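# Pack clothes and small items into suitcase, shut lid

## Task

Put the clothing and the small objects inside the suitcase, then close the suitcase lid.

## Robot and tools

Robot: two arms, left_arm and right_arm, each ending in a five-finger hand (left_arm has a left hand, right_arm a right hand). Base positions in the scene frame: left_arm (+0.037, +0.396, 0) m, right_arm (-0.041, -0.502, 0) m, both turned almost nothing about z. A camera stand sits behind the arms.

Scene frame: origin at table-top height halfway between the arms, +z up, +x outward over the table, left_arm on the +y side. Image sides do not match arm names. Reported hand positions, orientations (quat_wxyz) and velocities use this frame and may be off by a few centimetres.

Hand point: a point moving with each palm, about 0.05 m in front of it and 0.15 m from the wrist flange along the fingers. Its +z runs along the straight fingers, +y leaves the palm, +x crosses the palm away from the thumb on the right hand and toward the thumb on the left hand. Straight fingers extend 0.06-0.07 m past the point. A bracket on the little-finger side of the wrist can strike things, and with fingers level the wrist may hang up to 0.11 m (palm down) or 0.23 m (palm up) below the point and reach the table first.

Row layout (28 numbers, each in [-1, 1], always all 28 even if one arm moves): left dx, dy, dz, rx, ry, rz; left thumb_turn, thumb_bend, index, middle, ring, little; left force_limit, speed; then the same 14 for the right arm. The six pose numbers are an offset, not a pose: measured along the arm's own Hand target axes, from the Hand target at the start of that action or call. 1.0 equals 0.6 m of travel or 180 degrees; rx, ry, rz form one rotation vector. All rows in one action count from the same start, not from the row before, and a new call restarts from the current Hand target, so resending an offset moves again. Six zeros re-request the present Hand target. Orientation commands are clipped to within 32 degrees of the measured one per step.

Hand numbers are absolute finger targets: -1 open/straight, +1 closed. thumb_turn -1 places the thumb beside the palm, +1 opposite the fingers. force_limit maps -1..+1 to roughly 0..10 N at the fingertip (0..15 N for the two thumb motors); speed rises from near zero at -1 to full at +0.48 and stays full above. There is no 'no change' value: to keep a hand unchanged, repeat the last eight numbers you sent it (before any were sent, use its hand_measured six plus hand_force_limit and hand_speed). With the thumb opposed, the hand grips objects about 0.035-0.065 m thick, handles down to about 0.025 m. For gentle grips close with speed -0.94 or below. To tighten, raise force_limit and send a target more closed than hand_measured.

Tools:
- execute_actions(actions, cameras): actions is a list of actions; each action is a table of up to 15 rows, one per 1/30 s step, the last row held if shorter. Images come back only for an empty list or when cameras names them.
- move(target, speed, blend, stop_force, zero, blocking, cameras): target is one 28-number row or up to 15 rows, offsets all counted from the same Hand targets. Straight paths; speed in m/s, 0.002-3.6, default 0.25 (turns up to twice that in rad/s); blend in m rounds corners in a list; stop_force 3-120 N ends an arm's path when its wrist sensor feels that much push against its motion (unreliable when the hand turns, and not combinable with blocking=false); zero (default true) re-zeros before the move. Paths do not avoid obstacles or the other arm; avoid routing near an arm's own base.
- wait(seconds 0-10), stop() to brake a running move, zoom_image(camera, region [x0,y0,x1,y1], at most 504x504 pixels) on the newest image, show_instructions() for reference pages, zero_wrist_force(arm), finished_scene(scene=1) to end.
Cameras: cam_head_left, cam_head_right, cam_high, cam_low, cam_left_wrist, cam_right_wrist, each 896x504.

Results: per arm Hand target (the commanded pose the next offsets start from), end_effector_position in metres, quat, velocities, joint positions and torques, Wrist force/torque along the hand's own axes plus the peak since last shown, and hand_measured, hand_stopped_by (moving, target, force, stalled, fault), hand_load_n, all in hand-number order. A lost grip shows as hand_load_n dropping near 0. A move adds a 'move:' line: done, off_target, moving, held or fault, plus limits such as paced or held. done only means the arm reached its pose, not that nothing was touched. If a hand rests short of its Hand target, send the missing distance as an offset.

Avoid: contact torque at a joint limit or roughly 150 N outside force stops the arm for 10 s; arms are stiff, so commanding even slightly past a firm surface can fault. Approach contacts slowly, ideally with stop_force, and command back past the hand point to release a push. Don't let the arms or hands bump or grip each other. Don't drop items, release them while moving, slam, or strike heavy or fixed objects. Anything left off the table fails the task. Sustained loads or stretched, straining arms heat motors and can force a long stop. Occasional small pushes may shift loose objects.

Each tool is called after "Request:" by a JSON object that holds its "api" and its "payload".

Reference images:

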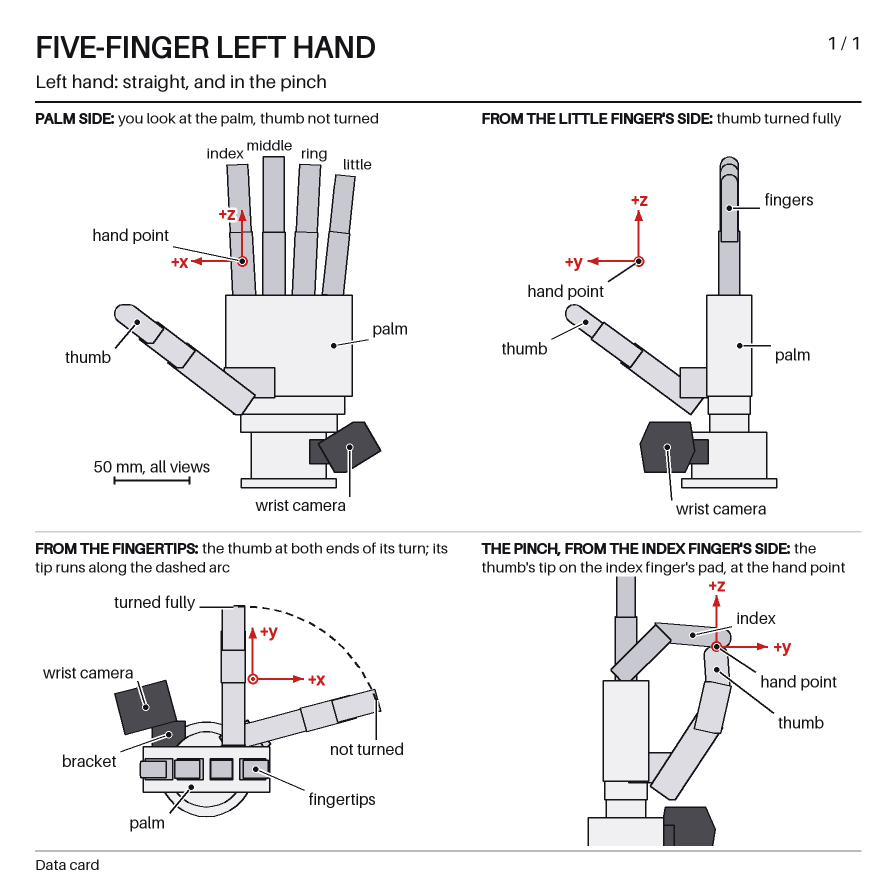

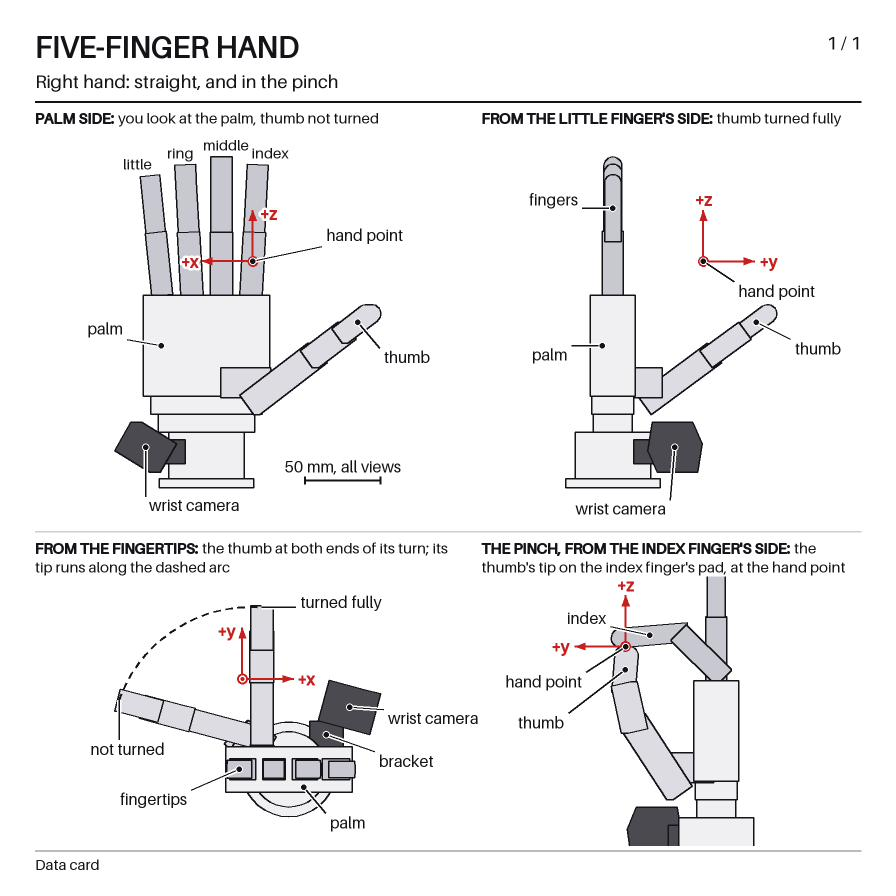

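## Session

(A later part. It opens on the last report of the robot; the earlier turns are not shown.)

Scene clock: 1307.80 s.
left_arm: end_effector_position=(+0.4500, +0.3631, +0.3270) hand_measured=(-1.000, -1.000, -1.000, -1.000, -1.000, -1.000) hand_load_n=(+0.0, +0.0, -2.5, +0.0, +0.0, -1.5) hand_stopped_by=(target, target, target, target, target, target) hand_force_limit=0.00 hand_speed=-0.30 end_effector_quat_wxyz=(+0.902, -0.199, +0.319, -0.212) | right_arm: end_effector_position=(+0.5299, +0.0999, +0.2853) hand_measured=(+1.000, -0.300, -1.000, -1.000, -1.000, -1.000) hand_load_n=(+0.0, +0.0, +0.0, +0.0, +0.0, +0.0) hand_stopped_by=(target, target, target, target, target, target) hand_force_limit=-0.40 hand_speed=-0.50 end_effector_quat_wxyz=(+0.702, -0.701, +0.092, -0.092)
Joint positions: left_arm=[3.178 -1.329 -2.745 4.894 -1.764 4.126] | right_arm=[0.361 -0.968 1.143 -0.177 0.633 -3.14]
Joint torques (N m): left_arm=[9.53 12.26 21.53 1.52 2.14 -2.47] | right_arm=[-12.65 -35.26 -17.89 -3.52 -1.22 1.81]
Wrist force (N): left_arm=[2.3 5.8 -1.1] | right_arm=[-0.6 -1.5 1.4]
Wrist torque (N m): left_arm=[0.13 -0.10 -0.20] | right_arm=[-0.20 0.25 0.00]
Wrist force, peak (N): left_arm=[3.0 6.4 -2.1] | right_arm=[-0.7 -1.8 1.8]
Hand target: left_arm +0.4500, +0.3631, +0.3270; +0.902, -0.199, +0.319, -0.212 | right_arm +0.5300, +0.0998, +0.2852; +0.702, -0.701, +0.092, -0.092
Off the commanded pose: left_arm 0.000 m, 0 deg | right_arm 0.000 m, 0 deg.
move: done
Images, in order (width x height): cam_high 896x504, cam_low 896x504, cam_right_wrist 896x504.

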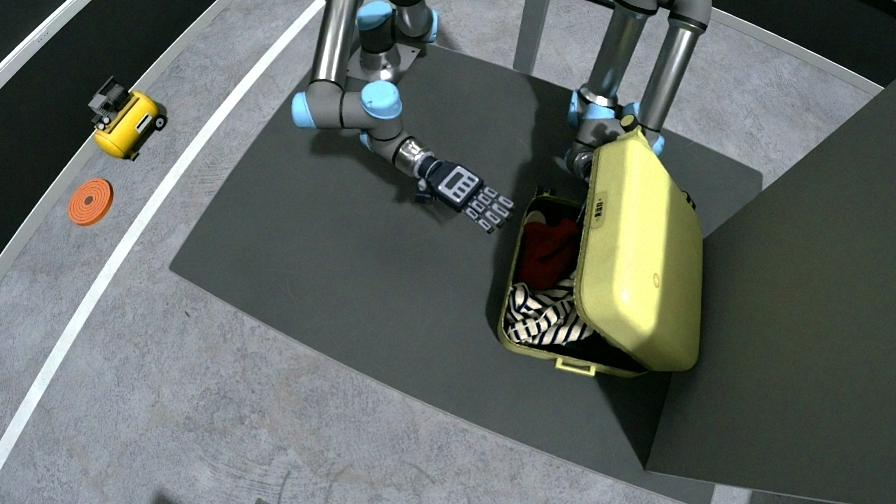

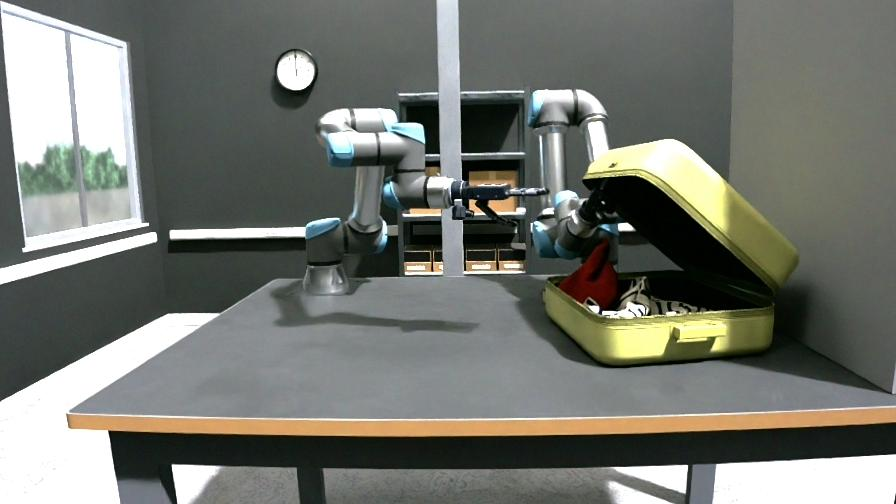

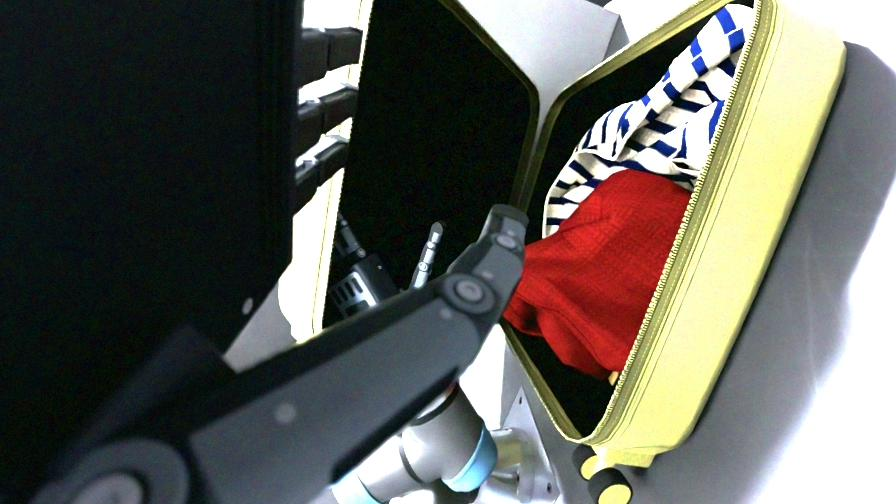

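Request:
{"api": "move", "payload": {"target": [0,0,0,0,0,0, -1,-1,-1,-1,-1,-1,0.0,-0.3, -0.0582,0,0.2173,0,0,0, 1,-0.3,-1,-1,-1,-1,-0.4,-0.5], "speed": 0.06, "stop_force": 8, "cameras": ["cam_low", "cam_high", "cam_right_wrist"]}}

Scene clock: 1312.73 s.
left_arm: end_effector_position=(+0.4500, +0.3631, +0.3270) hand_measured=(-1.000, -1.000, -1.000, -1.000, -1.000, -1.000) hand_load_n=(+0.0, +0.0, -3.0, -0.5, +0.0, -1.0) hand_stopped_by=(target, target, target, target, target, target) hand_force_limit=0.00 hand_speed=-0.30 end_effector_quat_wxyz=(+0.902, -0.199, +0.319, -0.212) | right_arm: end_effector_position=(+0.5300, +0.2348, +0.2854) hand_measured=(+1.000, -0.300, -1.000, -1.000, -1.000, -1.000) hand_load_n=(+0.0, +0.0, +0.0, -0.5, +0.0, +0.0) hand_stopped_by=(target, target, target, target, target, target) hand_force_limit=-0.40 hand_speed=-0.50 end_effector_quat_wxyz=(+0.702, -0.701, +0.092, -0.092)
Joint positions: left_arm=[3.178 -1.329 -2.745 4.894 -1.764 4.126] | right_arm=[0.541 -0.72 0.715 0.003 0.814 -3.14]
Joint torques (N m): left_arm=[8.38 6.78 20.47 1.59 2.17 -2.49] | right_arm=[-11.36 -58.9 -26.6 -3.58 -1.96 1.74]
Wrist force (N): left_arm=[1.8 5.5 -0.7] | right_arm=[-0.5 -1.4 1.7]
Wrist torque (N m): left_arm=[0.15 -0.09 -0.21] | right_arm=[-0.19 0.23 0.03]
Wrist force, peak (N): left_arm=[3.2 6.5 -2.1] | right_arm=[-1.0 -1.4 2.2]
Hand target: left_arm +0.4500, +0.3631, +0.3270; +0.902, -0.199, +0.319, -0.212 | right_arm +0.5300, +0.2348, +0.2854; +0.702, -0.701, +0.092, -0.092
Off the commanded pose: left_arm 0.000 m, 0 deg | right_arm 0.000 m, 0 deg.
move: done
Images, in order (width x height): cam_high 896x504, cam_low 896x504, cam_right_wrist 896x504.

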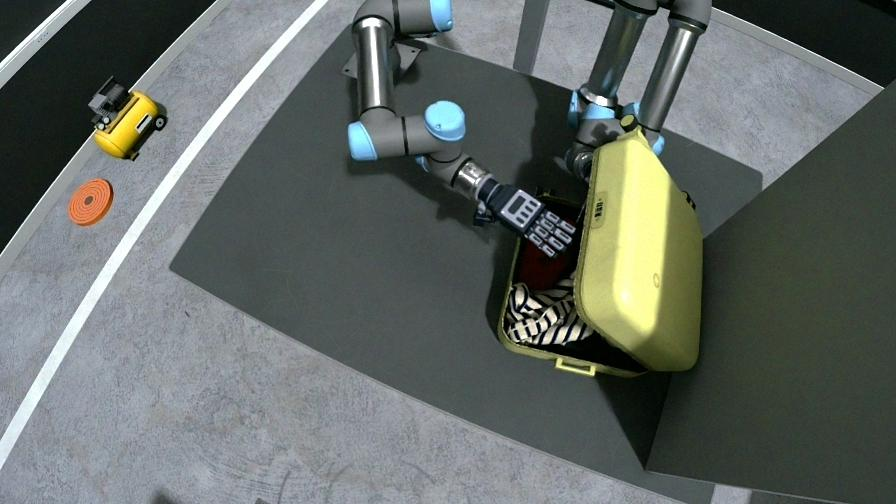

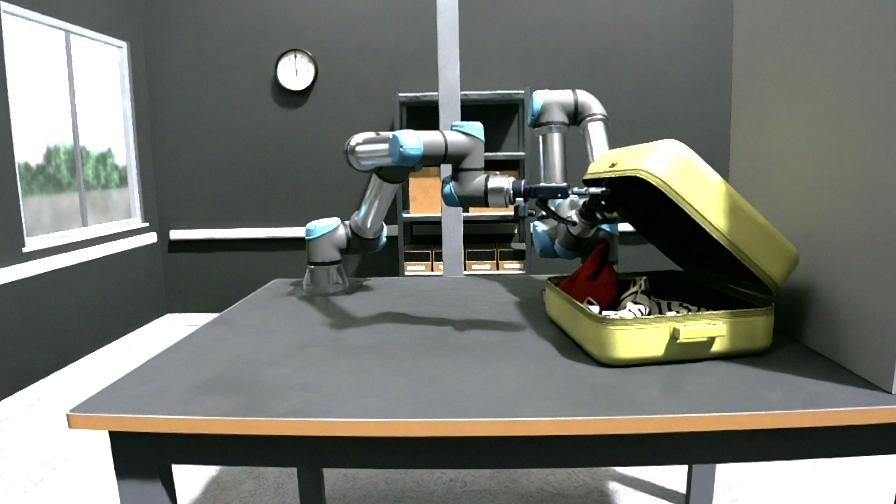

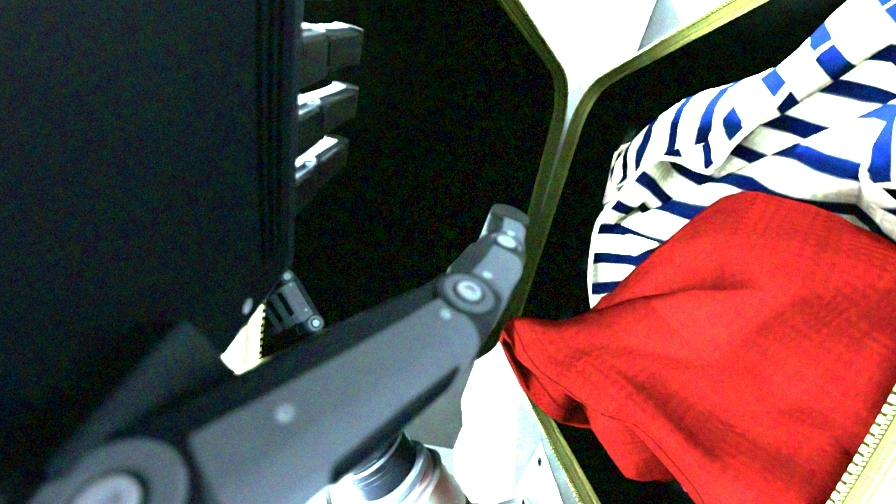

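Request:
{"api": "move", "payload": {"target": [0,0,0,0,0,0, -1,-1,-1,-1,-1,-1,0.0,-0.3, -0.0129,0,0.0483,0,0,0, 1,-0.3,-1,-1,-1,-1,-0.4,-0.5], "speed": 0.05, "stop_force": 8, "cameras": ["cam_low", "cam_high", "cam_right_wrist"]}}

Request:
{"api": "zoom_image", "payload": {"camera": "cam_low", "region": [480, 100, 720, 300]}}

Scene clock: 1315.90 s.
left_arm: end_effector_position=(+0.4500, +0.3631, +0.3270) hand_measured=(-1.000, -1.000, -1.000, -1.000, -1.000, -1.000) hand_load_n=(+0.0, +0.0, -2.5, +0.0, +0.0, -1.5) hand_stopped_by=(target, target, target, target, target, target) hand_force_limit=0.00 hand_speed=-0.30 end_effector_quat_wxyz=(+0.902, -0.199, +0.319, -0.212) | right_arm: end_effector_position=(+0.5300, +0.2648, +0.2855) hand_measured=(+1.000, -0.300, -1.000, -1.000, -1.000, -1.000) hand_load_n=(+0.0, +0.0, +0.0, -0.5, +0.0, +0.0) hand_stopped_by=(target, target, target, target, target, target) hand_force_limit=-0.40 hand_speed=-0.50 end_effector_quat_wxyz=(+0.702, -0.701, +0.092, -0.092)
Joint positions: left_arm=[3.178 -1.329 -2.745 4.894 -1.764 4.126] | right_arm=[0.576 -0.638 0.563 0.073 0.848 -3.14]
Joint torques (N m): left_arm=[6.65 3.49 19.87 1.48 2.18 -2.43] | right_arm=[-11.88 -61.13 -25.97 -3.83 -2.07 -0.91]
Wrist force (N): left_arm=[2.7 6.2 -1.7] | right_arm=[-0.7 -1.5 1.6]
Wrist torque (N m): left_arm=[0.16 -0.10 -0.21] | right_arm=[-0.22 0.25 0.02]
Wrist force, peak (N): left_arm=[3.2 6.4 -2.0] | right_arm=[-0.8 -1.5 2.2]
Hand target: left_arm +0.4500, +0.3631, +0.3270; +0.902, -0.199, +0.319, -0.212 | right_arm +0.5300, +0.2648, +0.2855; +0.702, -0.701, +0.092, -0.092
Off the commanded pose: left_arm 0.000 m, 0 deg | right_arm 0.000 m, 0 deg.
move: done
Images, in order (width x height): cam_high 896x504, cam_low 896x504, cam_right_wrist 896x504.

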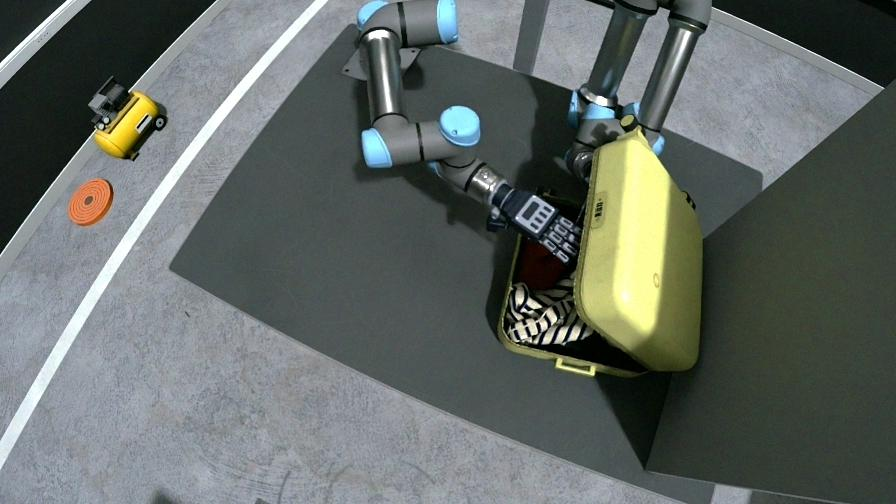

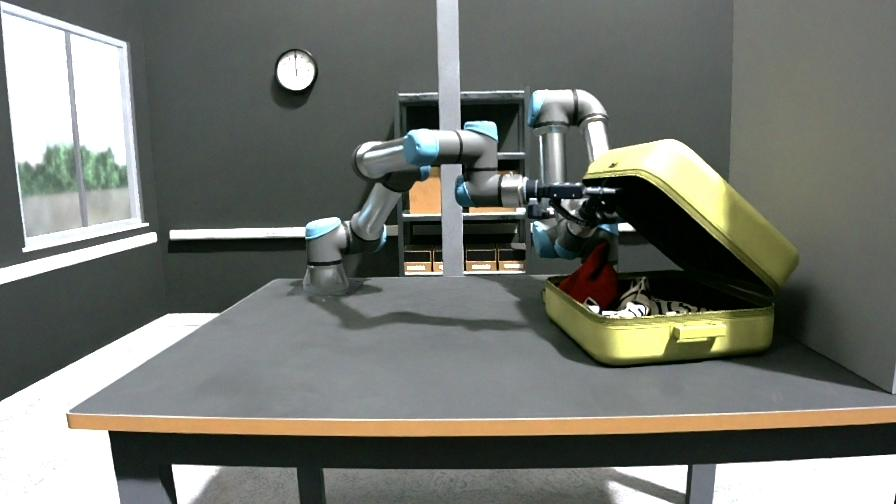

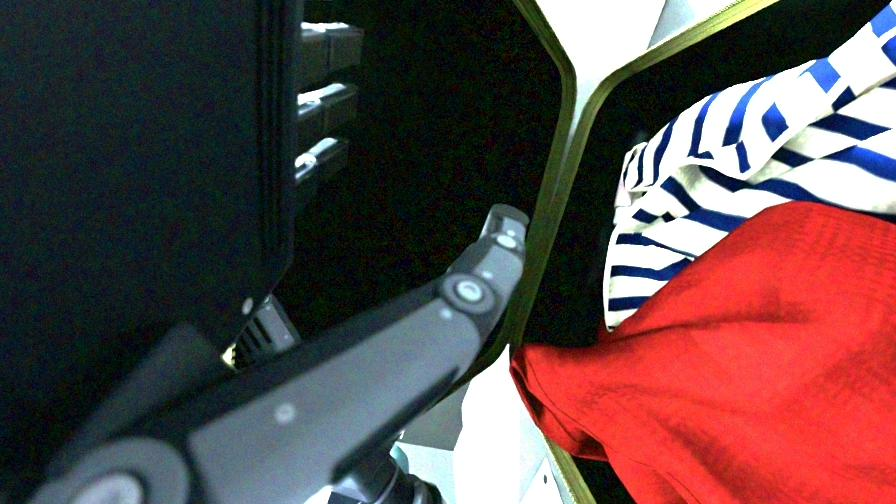

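Scaled by 2.100.

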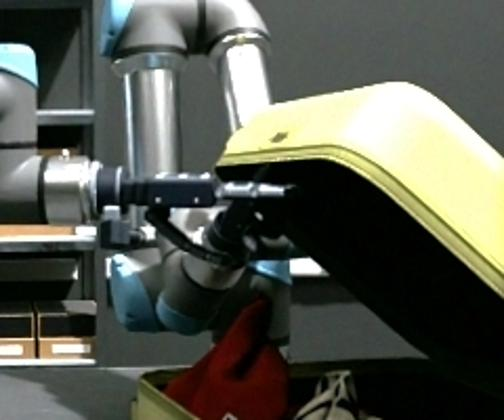

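Request:
{"api": "move", "payload": {"target": [0,0,0,0,0,0, -1,-1,-1,-1,-1,-1,0.0,-0.3, 0,-0.06,0,0,0,0, 1,-0.3,-1,-1,-1,-1,-0.4,-0.5], "speed": 0.02, "stop_force": 3, "cameras": ["cam_low"]}}

Request:
{"api": "zoom_image", "payload": {"camera": "cam_low", "region": [480, 100, 720, 300]}}

Scene clock: 1319.77 s.
left_arm: end_effector_position=(+0.4500, +0.3631, +0.3270) hand_measured=(-1.000, -1.000, -1.000, -1.000, -1.000, -1.000) hand_load_n=(+0.0, +0.0, -3.0, +0.0, +0.0, -1.0) hand_stopped_by=(target, target, target, target, target, target) hand_force_limit=0.00 hand_speed=-0.30 end_effector_quat_wxyz=(+0.902, -0.199, +0.319, -0.212) | right_arm: end_effector_position=(+0.5299, +0.2647, +0.3103) hand_measured=(+1.000, -0.300, -1.000, -1.000, -1.000, -1.000) hand_load_n=(+0.0, +0.0, -1.5, -0.5, +0.0, -0.5) hand_stopped_by=(target, target, target, target, target, target) hand_force_limit=-0.40 hand_speed=-0.50 end_effector_quat_wxyz=(+0.702, -0.700, +0.092, -0.092)
Joint positions: left_arm=[3.178 -1.329 -2.745 4.894 -1.764 4.126] | right_arm=[0.576 -0.625 0.476 0.147 0.848 -3.14]
Joint torques (N m): left_arm=[5.96 -0.54 18.72 1.53 2.02 -2.47] | right_arm=[-10.61 -62.51 -27.84 0.97 0.65 1.19]
Wrist force (N): left_arm=[1.6 6.1 -2.2] | right_arm=[-0.8 1.5 1.7]
Wrist torque (N m): left_arm=[0.17 -0.15 -0.27] | right_arm=[-0.23 0.24 0.01]
Wrist force, peak (N): left_arm=[3.2 6.5 -1.9] | right_arm=[-0.7 2.9 2.2]
Hand target: left_arm +0.4500, +0.3631, +0.3270; +0.902, -0.199, +0.319, -0.212 | right_arm +0.5299, +0.2647, +0.3102; +0.702, -0.700, +0.092, -0.092 (not the last commanded pose)
Off the commanded pose: left_arm 0.000 m, 0 deg | right_arm 0.011 m, 0 deg.
move: contact (right_arm)
Images, in order (width x height): cam_low 896x504.

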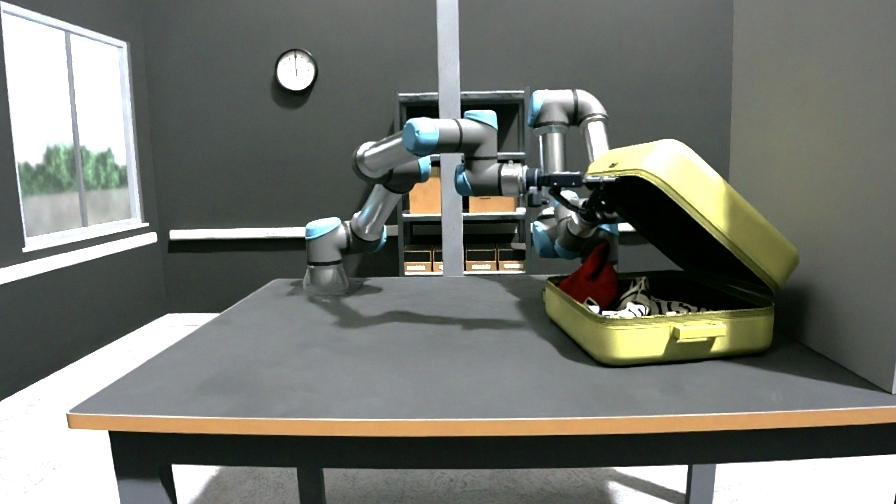

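Scaled by 2.100.

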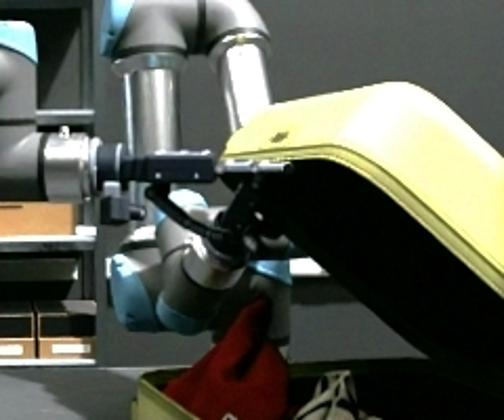

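Request:
{"api": "move", "payload": {"target": [0.01226,0.01231,-0.01794,0,0,0, -1,-1,-1,-1,-1,-1,0.0,-0.3, 0,0,0,0,0,0, 1,-0.3,-1,-1,-1,-1,-0.4,-0.5], "speed": 0.03, "cameras": ["cam_low"]}}

Scene clock: 1323.37 s.
left_arm: end_effector_position=(+0.4500, +0.3631, +0.3119) hand_measured=(-1.000, -1.000, -1.000, -1.000, -1.000, -1.000) hand_load_n=(+0.0, +0.0, +0.0, +0.0, +0.0, +0.0) hand_stopped_by=(target, target, target, target, target, target) hand_force_limit=0.00 hand_speed=-0.30 end_effector_quat_wxyz=(+0.902, -0.199, +0.319, -0.212) | right_arm: end_effector_position=(+0.5299, +0.2647, +0.3102) hand_measured=(+1.000, -0.300, -1.000, -1.000, -1.000, -1.000) hand_load_n=(+0.0, +0.0, -2.5, -0.5, +0.0, -0.5) hand_stopped_by=(target, target, target, target, target, target) hand_force_limit=-0.40 hand_speed=-0.50 end_effector_quat_wxyz=(+0.702, -0.700, +0.092, -0.092)
Joint positions: left_arm=[3.178 -1.407 -2.766 4.993 -1.764 4.127] | right_arm=[0.576 -0.625 0.476 0.147 0.848 -3.14]
Joint torques (N m): left_arm=[-2.16 20.25 19.55 0.24 -1.94 2.55] | right_arm=[-10.19 -61.85 -27.73 -0.58 0.74 0.84]
Wrist force (N): left_arm=[-1.2 2.0 1.0] | right_arm=[-0.2 1.7 1.1]
Wrist torque (N m): left_arm=[0.11 -0.05 -0.34] | right_arm=[-0.27 0.24 0.05]
Wrist force, peak (N): left_arm=[1.6 6.4 -2.0] | right_arm=[-0.1 3.3 1.0]
Hand target: left_arm +0.4500, +0.3631, +0.3120; +0.902, -0.199, +0.319, -0.212 | right_arm +0.5299, +0.2647, +0.3102; +0.702, -0.700, +0.092, -0.092
Off the commanded pose: left_arm 0.000 m, 0 deg | right_arm 0.000 m, 0 deg.
move: done
Images, in order (width x height): cam_low 896x504.

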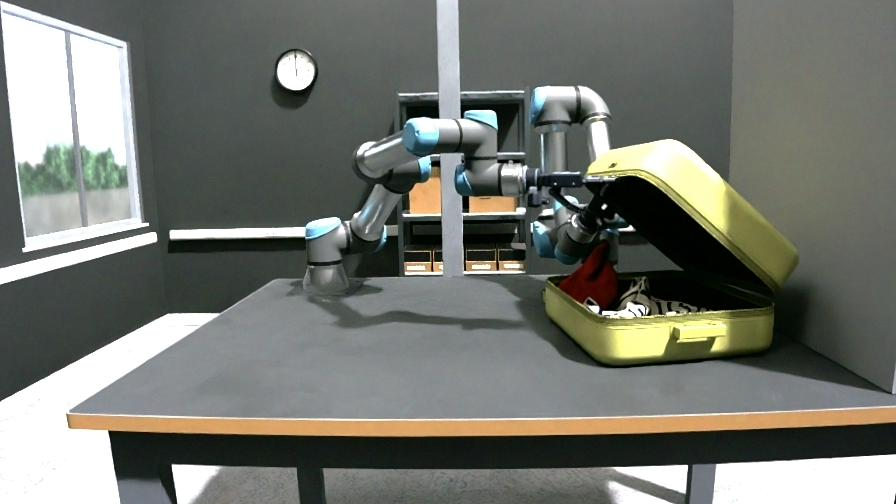

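Request:
{"api": "move", "payload": {"target": [[0.0645,0.0022,-0.0702,-0.1416,-0.0509,-0.1317, -1,-1,-1,-1,-1,-1,0.0,-0.3, 0,0,0,0,0,0, 1,-0.3,-1,-1,-1,-1,-0.4,-0.5]], "speed": 0.08, "stop_force": 12, "cameras": ["cam_low", "cam_right_wrist", "cam_head_left"]}}

Scene clock: 1338.60 s.
left_arm: end_effector_position=(+0.4499, +0.3350, +0.2621) hand_measured=(-1.000, -1.000, -1.000, -1.000, -1.000, -1.000) hand_load_n=(+0.0, +0.0, +0.0, +0.0, +0.0, +0.0) hand_stopped_by=(target, target, target, target, target, target) hand_force_limit=0.00 hand_speed=-0.30 end_effector_quat_wxyz=(+0.796, -0.468, +0.238, -0.300) | right_arm: end_effector_position=(+0.5299, +0.2647, +0.3103) hand_measured=(+1.000, -0.300, -1.000, -1.000, -1.000, -1.000) hand_load_n=(+0.0, +0.5, -2.5, -0.5, +0.0, +0.0) hand_stopped_by=(target, target, target, target, target, target) hand_force_limit=-0.40 hand_speed=-0.50 end_effector_quat_wxyz=(+0.702, -0.700, +0.092, -0.092)
Joint positions: left_arm=[2.8 -1.468 -2.585 4.861 -2.473 3.939] | right_arm=[0.576 -0.625 0.476 0.147 0.848 -3.14]
Joint torques (N m): left_arm=[13.25 8.18 8.37 5.34 -1.17 2.52] | right_arm=[-7.22 -61.21 -25.81 -4.23 0.53 -0.64]
Wrist force (N): left_arm=[-0.2 0.6 0.3] | right_arm=[-0.1 3.2 1.0]
Wrist torque (N m): left_arm=[-0.01 -0.17 -0.20] | right_arm=[-0.21 0.23 0.07]
Wrist force, peak (N): left_arm=[-1.4 2.0 1.1] | right_arm=[0.0 3.2 1.3]
Hand target: left_arm +0.4499, +0.3350, +0.2621; +0.796, -0.468, +0.238, -0.300 | right_arm +0.5299, +0.2647, +0.3102; +0.702, -0.700, +0.092, -0.092
Off the commanded pose: left_arm 0.000 m, 0 deg | right_arm 0.000 m, 0 deg.
move: done
Images, in order (width x height): cam_head_left 896x504, cam_low 896x504, cam_right_wrist 896x504.

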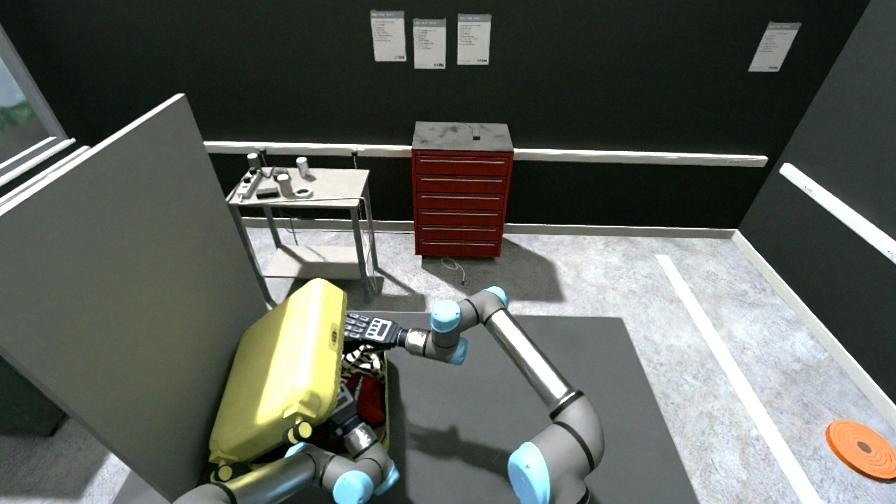

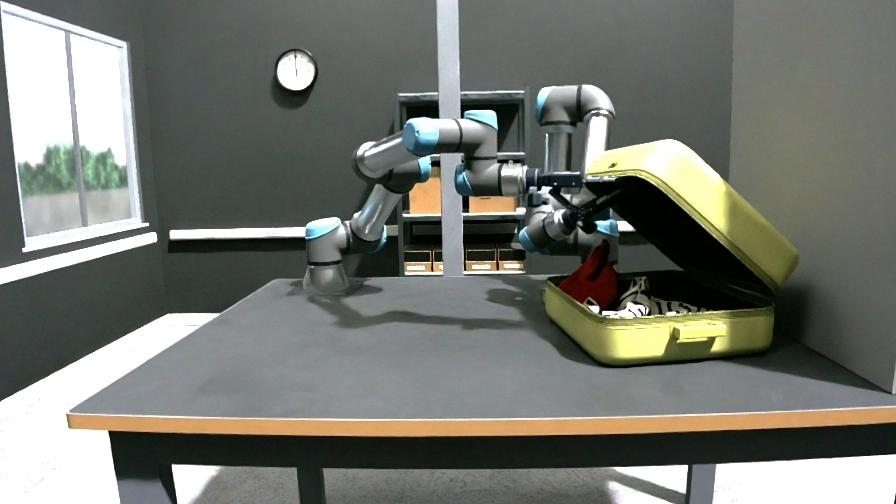

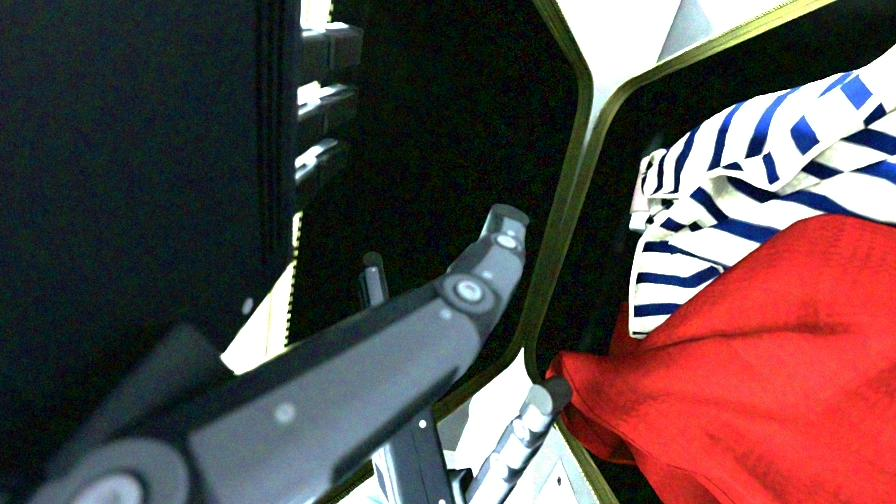

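Request:
{"api": "move", "payload": {"target": [[0.054,-0.014,-0.0527,0.0787,0.0283,0.0732, -1,-1,-1,-1,-1,-1,0.0,-0.3, 0,0,0,0,0,0, 1,-0.3,-1,-1,-1,-1,-0.4,-0.5],[0.1705,-0.0778,-0.1532,0.0787,0.0283,0.0732, -1,-1,-1,-1,-1,-1,0.0,-0.3, 0,0,0,0,0,0, 1,-0.3,-1,-1,-1,-1,-0.4,-0.5]], "speed": 0.08, "blend": 0.01, "stop_force": 12, "cameras": ["cam_low", "cam_right_wrist", "cam_head_left"]}}

Scene clock: 1354.90 s.
left_arm: end_effector_position=(+0.4498, +0.1901, +0.2523) hand_measured=(-1.000, -1.000, -1.000, -1.000, -1.000, -1.000) hand_load_n=(-0.5, +0.0, +0.0, +0.0, +0.0, +0.0) hand_stopped_by=(target, target, target, target, target, target) hand_force_limit=0.00 hand_speed=-0.30 end_effector_quat_wxyz=(+0.866, -0.323, +0.286, -0.254) | right_arm: end_effector_position=(+0.5299, +0.2647, +0.3103) hand_measured=(+1.000, -0.300, -1.000, -1.000, -1.000, -1.000) hand_load_n=(+0.0, +0.0, -2.5, -0.5, +0.0, +0.0) hand_stopped_by=(target, target, target, target, target, target) hand_force_limit=-0.40 hand_speed=-0.50 end_effector_quat_wxyz=(+0.702, -0.700, +0.092, -0.092)
Joint positions: left_arm=[2.475 -1.937 -2.452 5.552 -2.388 4.617] | right_arm=[0.576 -0.625 0.476 0.147 0.848 -3.14]
Joint torques (N m): left_arm=[13.07 40.22 11.93 0.12 3.2 2.67] | right_arm=[-4.17 -61.47 -25.28 -4.08 0.16 -1.89]
Wrist force (N): left_arm=[-0.7 1.2 1.0] | right_arm=[-0.3 1.3 1.2]
Wrist torque (N m): left_arm=[0.01 -0.07 -0.29] | right_arm=[-0.25 0.24 0.06]
Wrist force, peak (N): left_arm=[-0.8 1.6 1.0] | right_arm=[-0.1 3.3 1.1]
Hand target: left_arm +0.4498, +0.1901, +0.2523; +0.866, -0.323, +0.286, -0.254 | right_arm +0.5299, +0.2647, +0.3102; +0.702, -0.700, +0.092, -0.092
Off the commanded pose: left_arm 0.000 m, 0 deg | right_arm 0.000 m, 0 deg.
move: done
Images, in order (width x height): cam_head_left 896x504, cam_low 896x504, cam_right_wrist 896x504.

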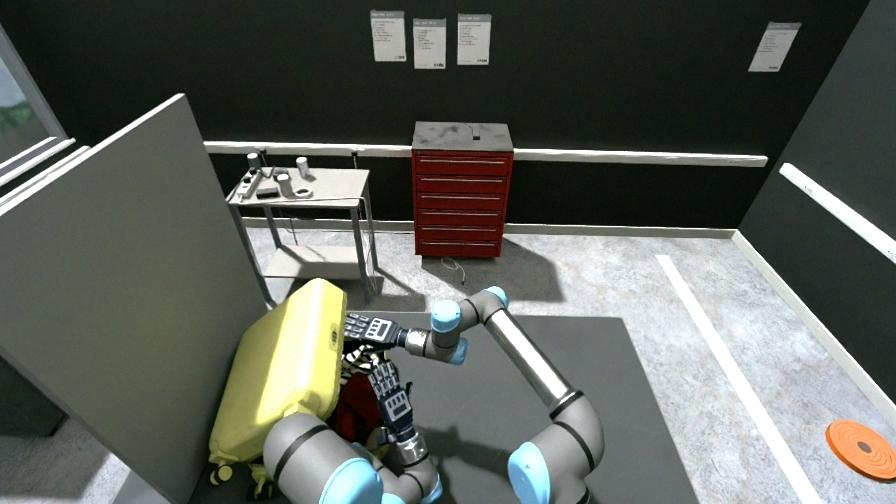

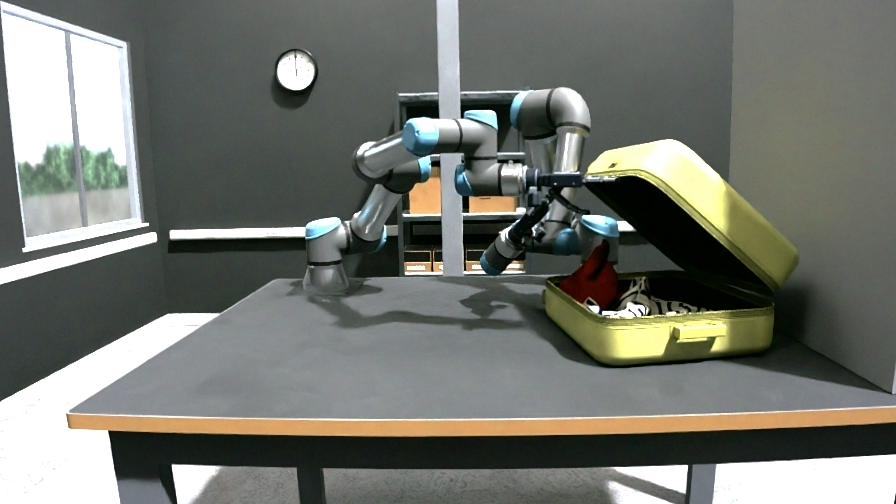

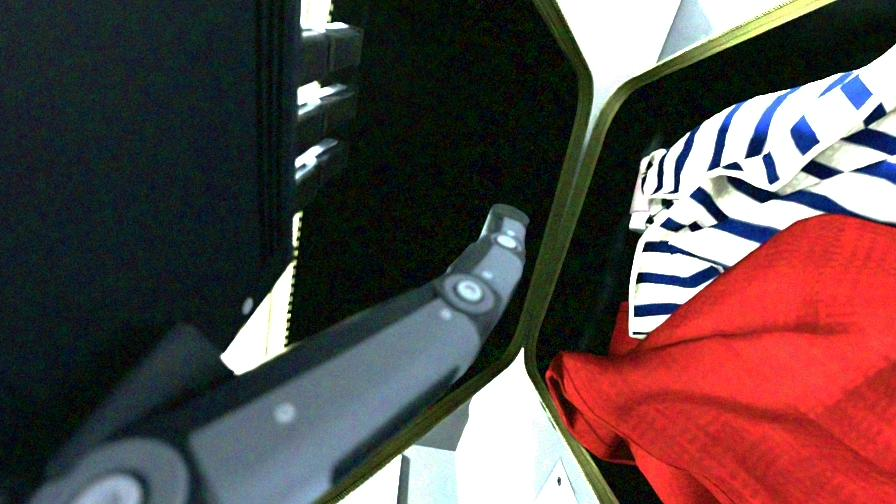

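Request:
{"api": "zoom_image", "payload": {"camera": "cam_right_wrist", "region": [480, 250, 896, 504]}}

Scaled by 1.212.

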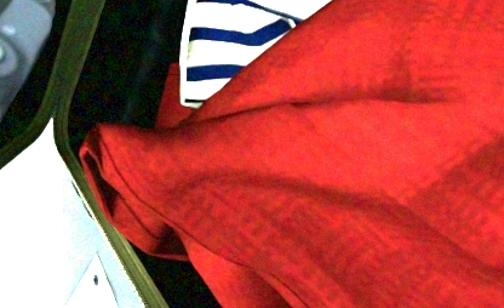

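Request:
{"api": "move", "payload": {"target": [-0.1762,-0.19,-0.0407,0,0,0, -1,-1,-1,-1,-1,-1,0.0,-0.3, 0,0,0,0,0,0, 1,-0.3,-1,-1,-1,-1,-0.4,-0.5], "speed": 0.12, "cameras": ["cam_low", "cam_high", "cam_head_left", "cam_left_wrist"]}}

Scene clock: 1360.47 s.
left_arm: end_effector_position=(+0.3299, +0.1705, +0.3523) hand_measured=(-1.000, -1.000, -1.000, -1.000, -1.000, -1.000) hand_load_n=(+0.0, +0.0, +0.0, +0.0, +0.0, -0.5) hand_stopped_by=(target, target, target, target, target, target) hand_force_limit=0.00 hand_speed=-0.30 end_effector_quat_wxyz=(+0.866, -0.323, +0.286, -0.254) | right_arm: end_effector_position=(+0.5299, +0.2647, +0.3103) hand_measured=(+1.000, -0.300, -1.000, -1.000, -1.000, -1.000) hand_load_n=(+0.0, +0.0, -2.5, -0.5, +0.0, +0.0) hand_stopped_by=(target, target, target, target, target, target) hand_force_limit=-0.40 hand_speed=-0.50 end_effector_quat_wxyz=(+0.702, -0.700, +0.092, -0.092)
Joint positions: left_arm=[2.192 -1.628 -2.513 5.622 -2.46 5.036] | right_arm=[0.576 -0.625 0.476 0.147 0.848 -3.14]
Joint torques (N m): left_arm=[0.67 18.79 14.28 0.05 3.37 1.2] | right_arm=[-3.01 -61.96 -24.78 -4.09 -0.06 -2.01]
Wrist force (N): left_arm=[-0.7 1.2 0.6] | right_arm=[-0.1 2.4 1.1]
Wrist torque (N m): left_arm=[0.02 -0.11 -0.37] | right_arm=[-0.28 0.23 0.05]
Wrist force, peak (N): left_arm=[0.0 2.2 1.3] | right_arm=[-0.1 3.3 1.0]
Hand target: left_arm +0.3299, +0.1705, +0.3523; +0.866, -0.323, +0.286, -0.254 | right_arm +0.5299, +0.2647, +0.3102; +0.702, -0.700, +0.092, -0.092
Off the commanded pose: left_arm 0.000 m, 0 deg | right_arm 0.000 m, 0 deg.
move: done
Images, in order (width x height): cam_head_left 896x504, cam_high 896x504, cam_low 896x504, cam_left_wrist 896x504.

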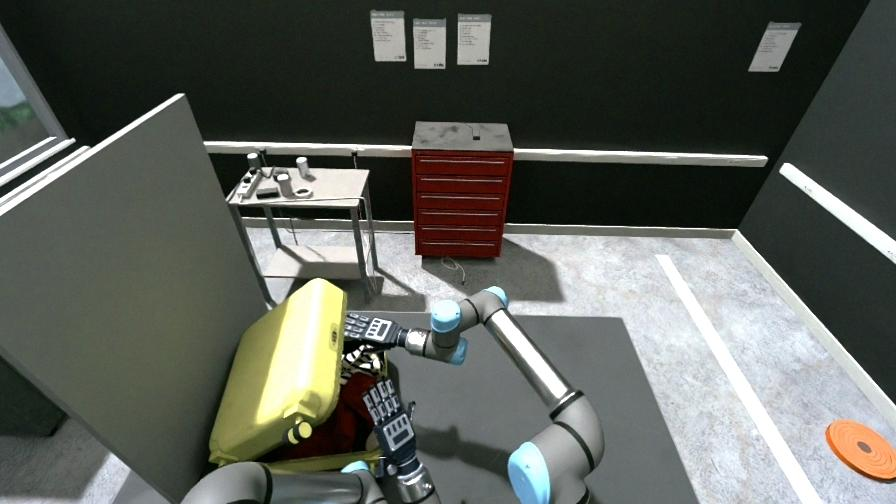

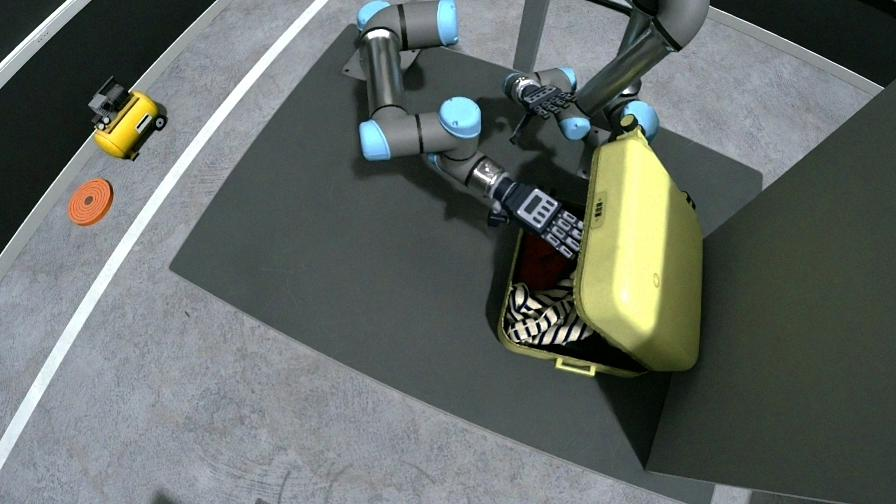

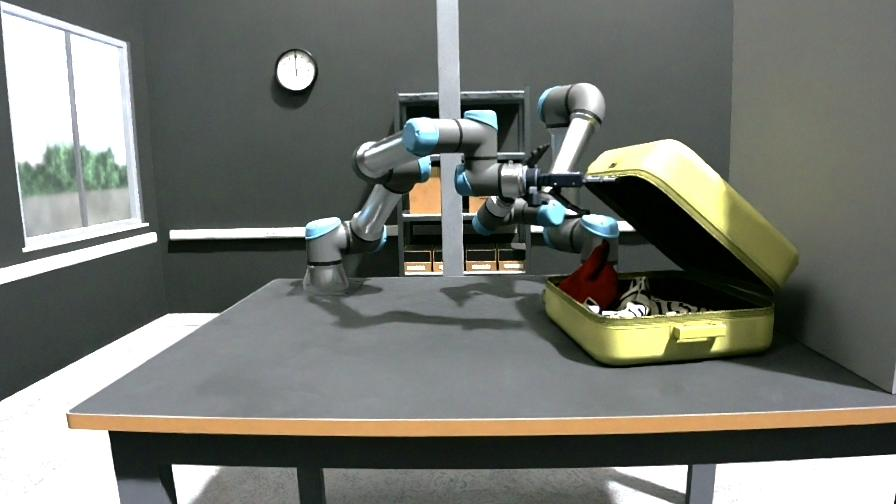

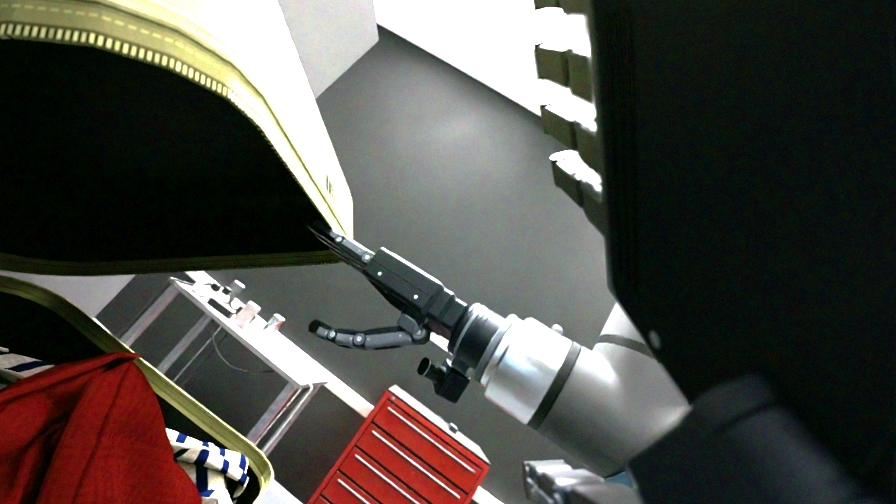

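Request:
{"api": "move", "payload": {"target": [[0,0,0,0,0,0, -1,-1,-1,-1,-1,-1,0.0,-0.3, 0,0,0,0,0,0, -1,-1,-1,-1,-1,-1,-0.4,-0.3],[0,0,0,0,0,0, -1,-1,-1,-1,-1,-1,0.0,-0.3, 0.0155,0.0867,-0.058,0,0,0, -1,-1,-1,-1,-1,-1,-0.4,-0.3]], "speed": 0.04, "cameras": ["cam_low", "cam_high", "cam_left_wrist", "cam_right_wrist"]}}

Scene clock: 1369.00 s.
left_arm: end_effector_position=(+0.3299, +0.1705, +0.3524) hand_measured=(-1.000, -1.000, -1.000, -1.000, -1.000, -1.000) hand_load_n=(+0.0, +0.0, -0.5, +0.0, +0.0, +0.0) hand_stopped_by=(target, target, target, target, target, target) hand_force_limit=0.00 hand_speed=-0.30 end_effector_quat_wxyz=(+0.866, -0.323, +0.286, -0.254) | right_arm: end_effector_position=(+0.5301, +0.2287, +0.2583) hand_measured=(-1.000, -1.000, -1.000, -1.000, -1.000, -1.000) hand_load_n=(-0.5, +0.0, -3.0, -1.0, +0.0, +0.0) hand_stopped_by=(target, target, target, target, target, target) hand_force_limit=-0.40 hand_speed=-0.30 end_effector_quat_wxyz=(+0.702, -0.700, +0.092, -0.092)
Joint positions: left_arm=[2.192 -1.628 -2.513 5.622 -2.46 5.037] | right_arm=[0.534 -0.731 0.804 -0.075 0.806 -3.14]
Joint torques (N m): left_arm=[-6.54 29.77 11.04 0.06 3.44 -0.27] | right_arm=[9.76 -46.73 -28.72 0.5 2.03 1.69]
Wrist force (N): left_arm=[-0.5 1.4 0.7] | right_arm=[-0.4 4.1 2.8]
Wrist torque (N m): left_arm=[0.04 -0.13 -0.37] | right_arm=[-0.42 0.25 0.03]
Wrist force, peak (N): left_arm=[-0.7 1.5 0.8] | right_arm=[0.2 4.8 3.0]
Hand target: left_arm +0.3299, +0.1705, +0.3523; +0.866, -0.323, +0.286, -0.254 | right_arm +0.5299, +0.2288, +0.2582; +0.702, -0.700, +0.092, -0.092
Off the commanded pose: left_arm 0.000 m, 0 deg | right_arm 0.000 m, 0 deg.
move: done
Images, in order (width x height): cam_high 896x504, cam_low 896x504, cam_left_wrist 896x504, cam_right_wrist 896x504.

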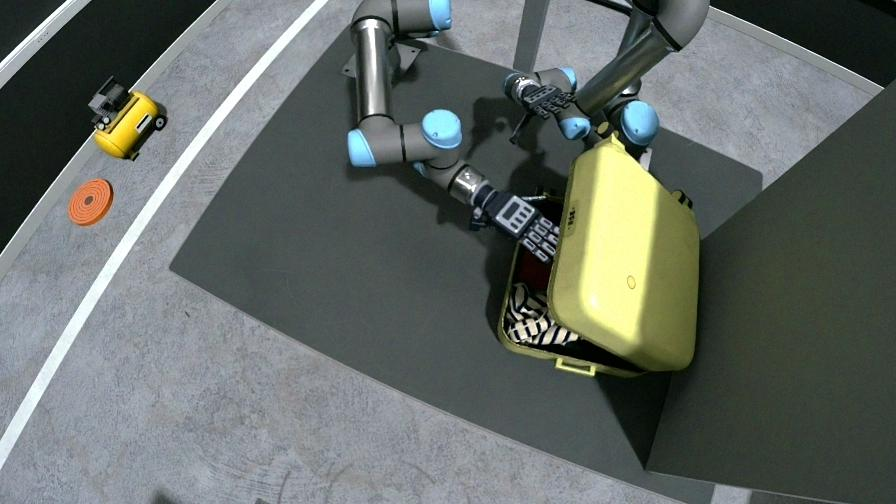

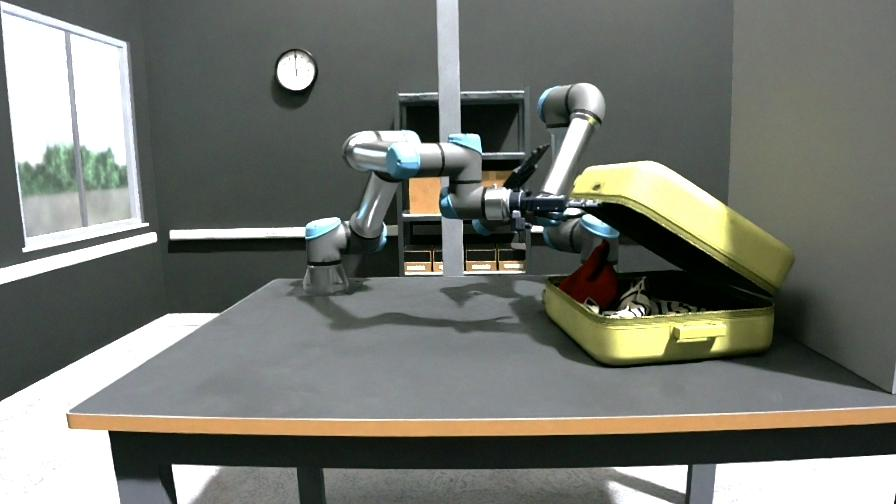

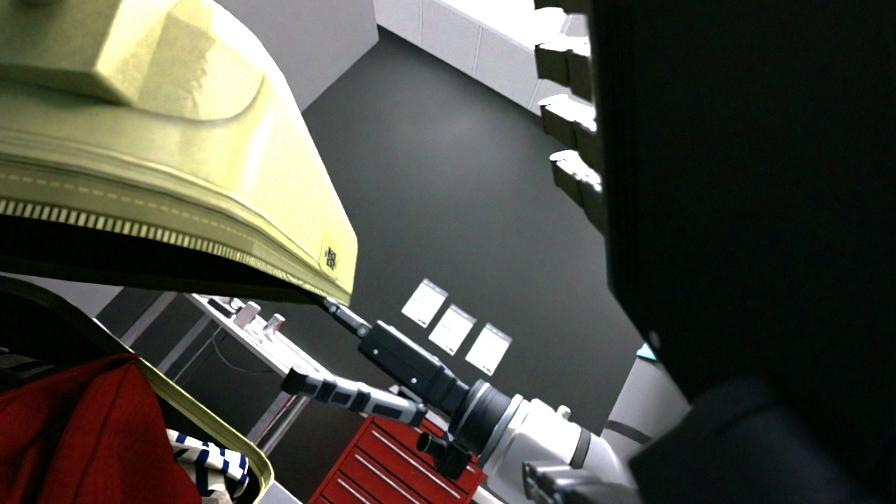

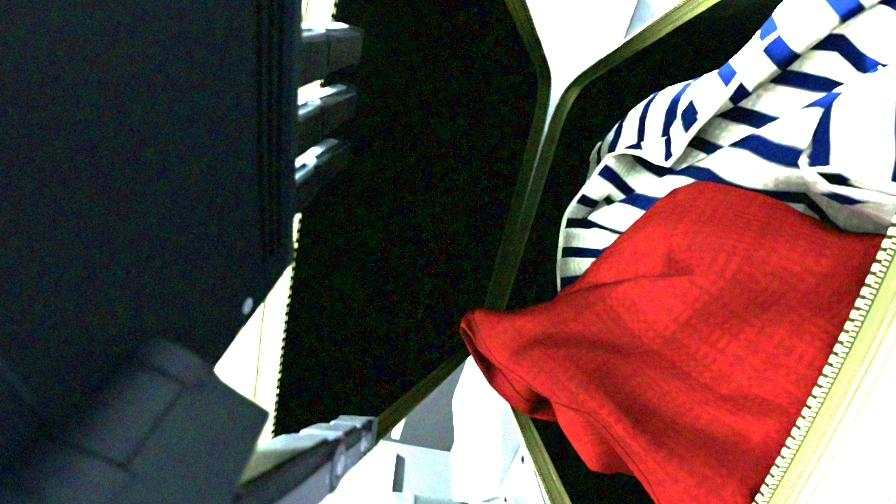

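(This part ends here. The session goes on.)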